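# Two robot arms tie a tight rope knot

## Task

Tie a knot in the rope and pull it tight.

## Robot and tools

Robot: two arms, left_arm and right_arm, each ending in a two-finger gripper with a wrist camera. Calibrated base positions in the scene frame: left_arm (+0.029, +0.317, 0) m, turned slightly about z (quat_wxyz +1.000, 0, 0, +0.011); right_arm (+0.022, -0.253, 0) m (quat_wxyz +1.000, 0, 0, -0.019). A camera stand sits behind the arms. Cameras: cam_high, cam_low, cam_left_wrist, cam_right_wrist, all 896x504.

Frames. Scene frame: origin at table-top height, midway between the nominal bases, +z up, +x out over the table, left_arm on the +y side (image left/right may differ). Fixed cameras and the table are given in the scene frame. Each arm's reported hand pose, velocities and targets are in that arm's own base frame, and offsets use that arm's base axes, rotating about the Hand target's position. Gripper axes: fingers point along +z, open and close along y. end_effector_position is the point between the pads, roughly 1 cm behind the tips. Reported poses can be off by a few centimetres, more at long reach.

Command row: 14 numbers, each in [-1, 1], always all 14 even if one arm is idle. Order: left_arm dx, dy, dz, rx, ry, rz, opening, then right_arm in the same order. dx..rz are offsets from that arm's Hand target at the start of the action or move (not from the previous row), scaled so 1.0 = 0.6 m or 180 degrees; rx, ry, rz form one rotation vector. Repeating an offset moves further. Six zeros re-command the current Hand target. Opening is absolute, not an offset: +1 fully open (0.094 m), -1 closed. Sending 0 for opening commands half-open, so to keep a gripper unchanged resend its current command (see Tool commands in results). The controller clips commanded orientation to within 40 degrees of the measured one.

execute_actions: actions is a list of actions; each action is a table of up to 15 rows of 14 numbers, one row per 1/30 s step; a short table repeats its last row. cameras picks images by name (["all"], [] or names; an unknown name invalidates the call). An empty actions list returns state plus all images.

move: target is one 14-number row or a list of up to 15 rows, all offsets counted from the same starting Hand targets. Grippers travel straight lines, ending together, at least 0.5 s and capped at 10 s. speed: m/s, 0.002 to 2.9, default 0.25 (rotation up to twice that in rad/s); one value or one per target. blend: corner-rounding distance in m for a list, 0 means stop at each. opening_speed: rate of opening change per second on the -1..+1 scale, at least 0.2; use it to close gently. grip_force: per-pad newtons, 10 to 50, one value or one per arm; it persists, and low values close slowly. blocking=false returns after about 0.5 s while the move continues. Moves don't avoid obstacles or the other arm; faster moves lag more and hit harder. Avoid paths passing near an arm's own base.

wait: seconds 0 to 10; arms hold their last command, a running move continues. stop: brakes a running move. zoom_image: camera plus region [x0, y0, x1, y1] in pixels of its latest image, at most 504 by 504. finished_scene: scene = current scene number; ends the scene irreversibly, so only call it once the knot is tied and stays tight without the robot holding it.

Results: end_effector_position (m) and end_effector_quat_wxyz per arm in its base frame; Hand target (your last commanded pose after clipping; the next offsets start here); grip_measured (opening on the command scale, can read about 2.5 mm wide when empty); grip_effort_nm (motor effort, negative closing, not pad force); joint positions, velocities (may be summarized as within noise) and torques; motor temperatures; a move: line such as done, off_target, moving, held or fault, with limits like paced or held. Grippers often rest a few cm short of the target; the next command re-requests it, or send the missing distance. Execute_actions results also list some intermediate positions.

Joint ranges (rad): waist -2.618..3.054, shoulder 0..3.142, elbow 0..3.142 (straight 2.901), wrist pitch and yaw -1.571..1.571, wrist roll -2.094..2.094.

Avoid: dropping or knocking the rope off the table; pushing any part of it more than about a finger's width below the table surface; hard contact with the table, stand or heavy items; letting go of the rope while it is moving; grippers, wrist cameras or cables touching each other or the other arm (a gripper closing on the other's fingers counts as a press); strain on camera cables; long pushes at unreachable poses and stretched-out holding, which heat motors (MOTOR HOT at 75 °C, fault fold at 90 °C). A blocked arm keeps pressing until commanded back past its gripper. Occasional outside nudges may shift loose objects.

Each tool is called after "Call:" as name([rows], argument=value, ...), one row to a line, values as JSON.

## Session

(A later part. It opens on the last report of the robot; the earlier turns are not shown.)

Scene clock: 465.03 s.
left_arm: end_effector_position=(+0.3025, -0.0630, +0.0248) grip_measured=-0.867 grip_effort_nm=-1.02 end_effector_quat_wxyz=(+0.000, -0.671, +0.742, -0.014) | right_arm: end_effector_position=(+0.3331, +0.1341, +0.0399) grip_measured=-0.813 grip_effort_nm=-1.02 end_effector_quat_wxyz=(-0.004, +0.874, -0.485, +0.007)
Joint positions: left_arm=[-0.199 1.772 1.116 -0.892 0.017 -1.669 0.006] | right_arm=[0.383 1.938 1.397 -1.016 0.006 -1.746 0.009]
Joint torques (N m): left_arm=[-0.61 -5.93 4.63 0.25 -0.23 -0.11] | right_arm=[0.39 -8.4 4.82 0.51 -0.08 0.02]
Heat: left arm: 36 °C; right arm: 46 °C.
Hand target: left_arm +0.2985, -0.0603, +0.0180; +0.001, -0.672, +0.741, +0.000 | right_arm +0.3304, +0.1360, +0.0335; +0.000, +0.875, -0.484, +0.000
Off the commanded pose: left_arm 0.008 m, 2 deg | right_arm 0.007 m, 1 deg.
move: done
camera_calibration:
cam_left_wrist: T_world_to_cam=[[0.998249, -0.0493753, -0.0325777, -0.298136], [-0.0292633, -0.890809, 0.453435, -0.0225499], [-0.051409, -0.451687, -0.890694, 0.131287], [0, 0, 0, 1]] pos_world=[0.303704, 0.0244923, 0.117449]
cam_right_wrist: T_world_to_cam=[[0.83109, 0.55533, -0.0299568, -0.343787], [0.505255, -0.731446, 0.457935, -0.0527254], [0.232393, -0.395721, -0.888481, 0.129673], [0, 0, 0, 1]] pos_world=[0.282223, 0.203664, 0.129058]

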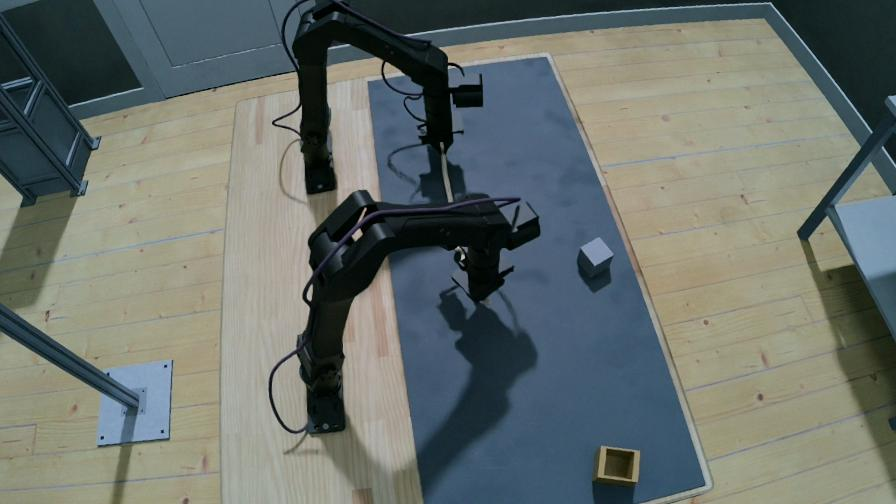

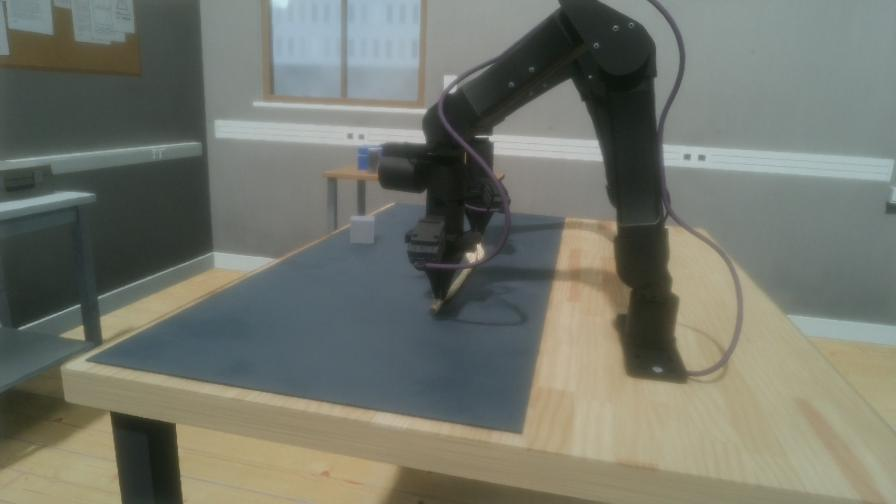

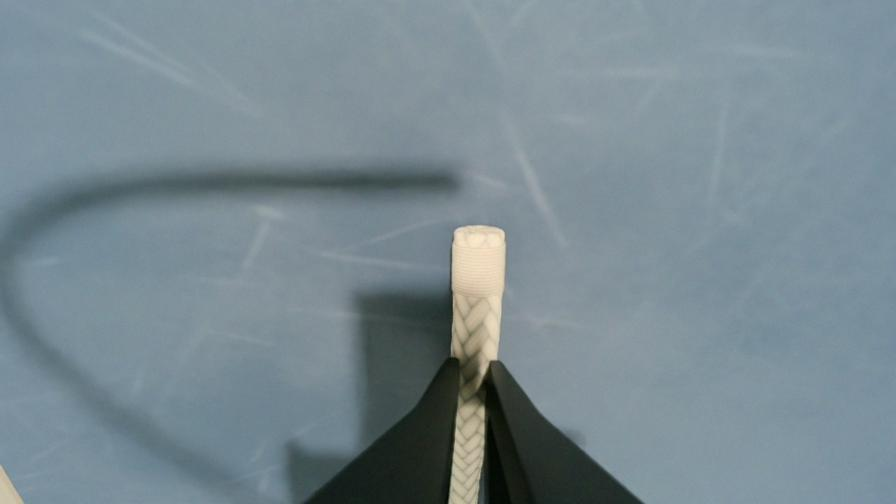

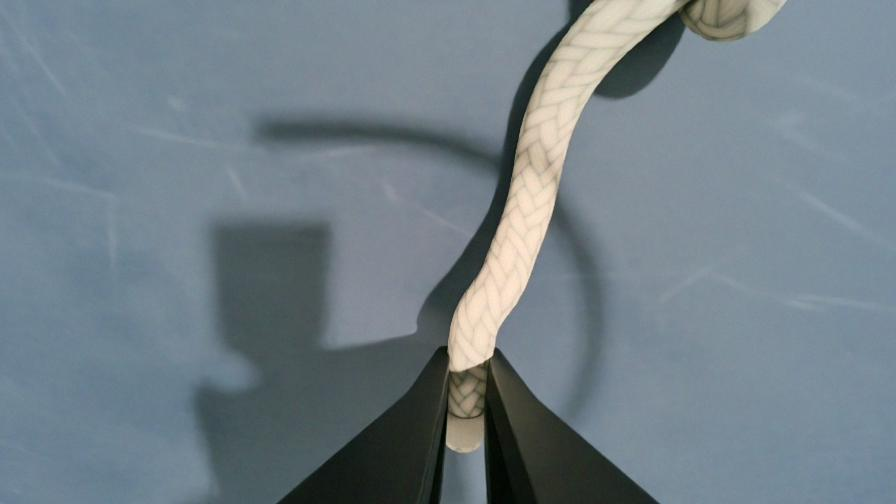

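Lower right another ~18 mm, release, lift, and inspect.

Call:
move([
  [0,0,-0.003,0,0,0,-0.9,0,0,-0.028,0,0,0,-0.9],
  [0,0,-0.003,0,0,0,-0.3,0,0,-0.028,0,0,0,-0.3],
  [0,0,0.15,0,0,0,-0.3,0,0,0.15,0,0,0,-0.3],
  [0,0.1,0.2,0,0,0,-0.3,-0.1,-0.25,0.2,0,0,-0.2,-0.3],
], speed=0.12, cameras=["cam_high","cam_low"])

Call:
zoom_image(camera="cam_high", region=[390, 130, 570, 310])

Scene clock: 480.03 s.
left_arm: end_effector_position=(+0.2985, -0.0048, +0.1257) grip_measured=-0.302 grip_effort_nm=0.09 end_effector_quat_wxyz=(-0.014, -0.671, +0.741, +0.002) | right_arm: end_effector_position=(+0.2797, -0.0153, +0.1502) grip_measured=-0.301 grip_effort_nm=0.07 end_effector_quat_wxyz=(-0.001, +0.684, -0.729, +0.007)
Joint positions: left_arm=[-0.01 1.694 1.436 -1.336 0.016 -1.482 0.033] | right_arm=[-0.053 1.592 1.424 -1.39 0.008 -1.561 0.033]
Joint torques (N m): left_arm=[0.39 -8.23 7.04 -0.08 -0.23 -0.04] | right_arm=[-0.27 -8.54 4.96 0.22 -0.09 0.03]
Heat: left arm: 36 °C; right arm: 45 °C.
Hand target: left_arm +0.2985, -0.0002, +0.1379; +0.001, -0.672, +0.741, +0.000 | right_arm +0.2704, -0.0140, +0.1535; +0.000, +0.682, -0.731, +0.000
Off the commanded pose: left_arm 0.013 m, 2 deg | right_arm 0.010 m, 1 deg.
move: off_target (left_arm); target 2's new opening was sent with left_arm's hand 0.011 m and 2 deg from that target
Images, in order (width x height): cam_high 896x504, cam_low 896x504.

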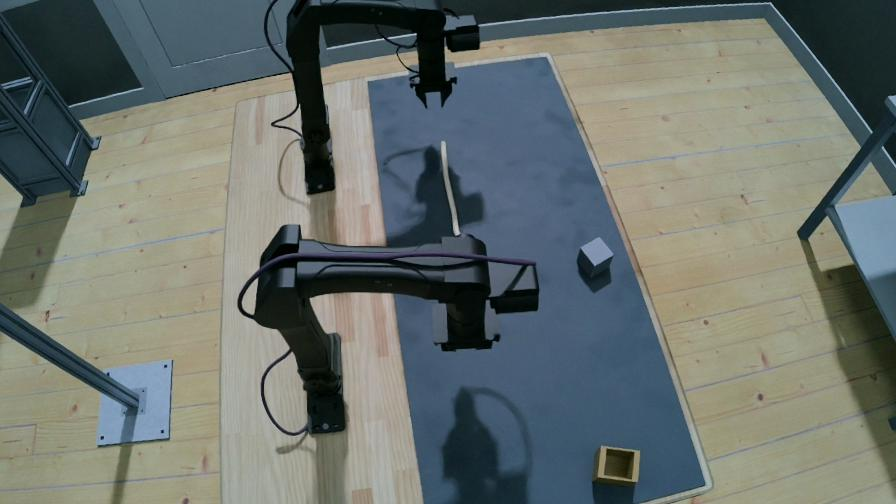

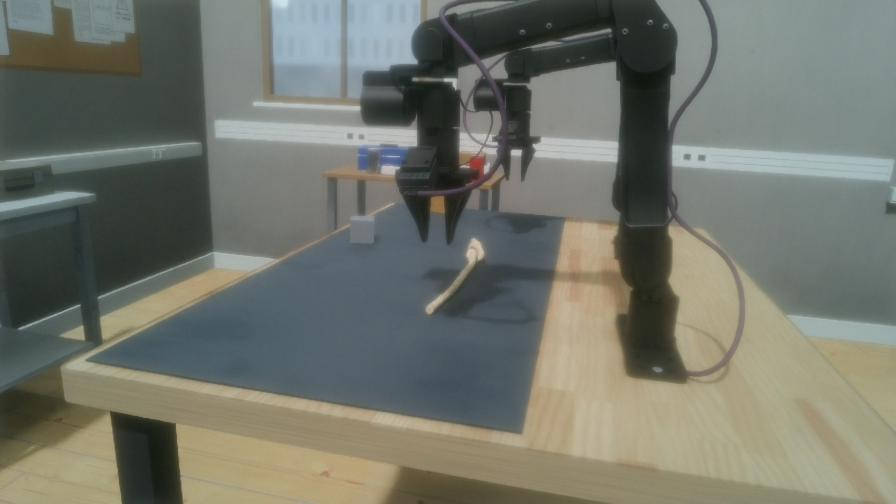

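Scaled by 2.800 from the camera's 896x504 image, which has a finer 1280x720 frame.

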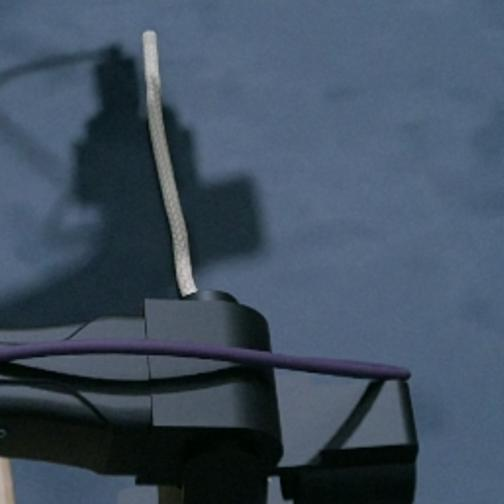

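Check the knot with the right wrist camera.

Call:
move(target=[0,0.1,0.05,0,0,0,-0.3,0.06,0.08,0.05,0,0,0,-0.3], cameras=["cam_right_wrist"])

Scene clock: 495.37 s.
left_arm: end_effector_position=(+0.2989, +0.0580, +0.1658) grip_measured=-0.302 grip_effort_nm=0.10 end_effector_quat_wxyz=(+0.002, -0.673, +0.739, -0.007) | right_arm: end_effector_position=(+0.3065, +0.0324, +0.1809) grip_measured=-0.301 grip_effort_nm=0.07 end_effector_quat_wxyz=(-0.001, +0.684, -0.729, +0.008)
Joint positions: left_arm=[0.195 1.694 1.595 -1.462 0.011 -1.283 0.033] | right_arm=[0.108 1.718 1.684 -1.526 0.01 -1.399 0.033]
Joint torques (N m): left_arm=[-0.12 -5.81 6.98 -0.06 -0.11 -0.02] | right_arm=[-0.1 -6.49 8.09 0.23 -0.11 0.06]
Heat: left arm: 37 °C; right arm: 43 °C.
Hand target: left_arm +0.2985, +0.0597, +0.1679; +0.001, -0.672, +0.741, +0.000 | right_arm +0.3063, +0.0340, +0.1835; +0.000, +0.682, -0.731, +0.000
Off the commanded pose: left_arm 0.003 m, 1 deg | right_arm 0.003 m, 1 deg.
move: done
camera_calibration:
cam_right_wrist: T_world_to_cam=[[0.999021, -0.0323788, -0.0301556, -0.293461], [-0.0149832, -0.888834, 0.457985, -0.0136397], [-0.0416323, -0.457085, -0.888448, 0.306895], [0, 0, 0, 1]] pos_world=[0.305746, 0.118652, 0.270058]
Images, in order (width x height): cam_right_wrist 896x504.

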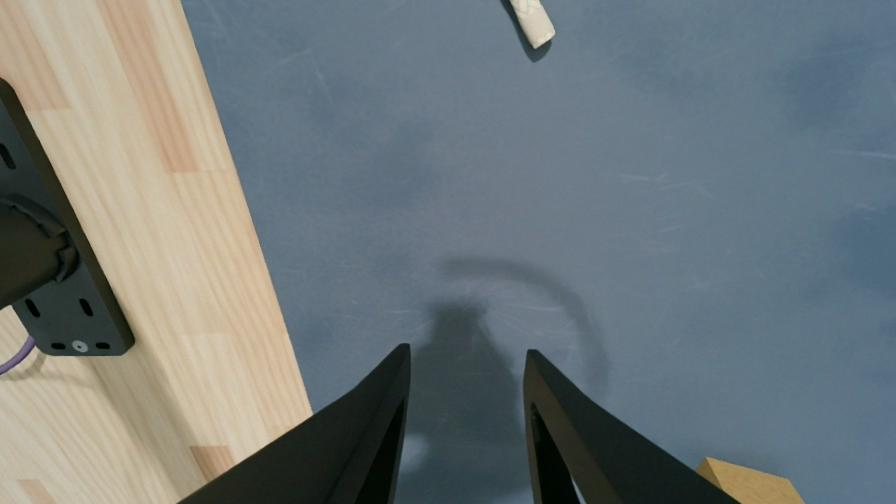

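Call:
move(target=[0,0,0,0,0,0,-0.3,0,0.18,0.0,0,0,0,-0.3], cameras=["cam_right_wrist"])

Scene clock: 501.97 s.
left_arm: end_effector_position=(+0.2988, +0.0580, +0.1658) grip_measured=-0.302 grip_effort_nm=0.10 end_effector_quat_wxyz=(+0.001, -0.673, +0.739, -0.007) | right_arm: end_effector_position=(+0.3058, +0.1418, +0.1804) grip_measured=-0.301 grip_effort_nm=0.08 end_effector_quat_wxyz=(-0.005, +0.686, -0.728, +0.006)
Joint positions: left_arm=[0.195 1.694 1.595 -1.462 0.011 -1.282 0.033] | right_arm=[0.436 1.832 1.821 -1.546 0.008 -1.076 0.033]
Joint torques (N m): left_arm=[-0.12 -5.68 6.9 -0.02 -0.13 0.09] | right_arm=[-0.36 -7.79 7.9 0.27 -0.09 0.04]
Heat: left arm: 37 °C; right arm: 42 °C.
Hand target: left_arm +0.2985, +0.0597, +0.1679; +0.001, -0.672, +0.741, +0.000 | right_arm +0.3063, +0.1419, +0.1834; +0.000, +0.682, -0.731, +0.000
Off the commanded pose: left_arm 0.003 m, 1 deg | right_arm 0.003 m, 1 deg.
joint sent to its limit (right arm) — joint 4 (wrist pitch), lower limit. The joint targets still meet the commanded pose.
move: done
camera_calibration:
cam_right_wrist: T_world_to_cam=[[0.999246, -0.0282452, -0.0266534, -0.2905], [-0.013189, -0.892339, 0.451173, 0.084874], [-0.0365274, -0.450481, -0.892039, 0.354565], [0, 0, 0, 1]] pos_world=[0.304352, 0.227256, 0.27025]
Images, in order (width x height): cam_right_wrist 896x504.

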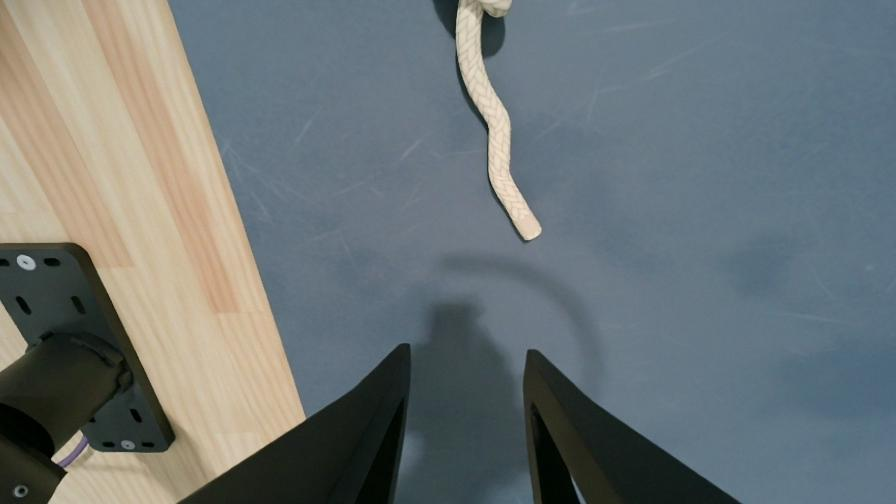

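Call:
finished_scene(scene=2)

The scene is finished: the task was done.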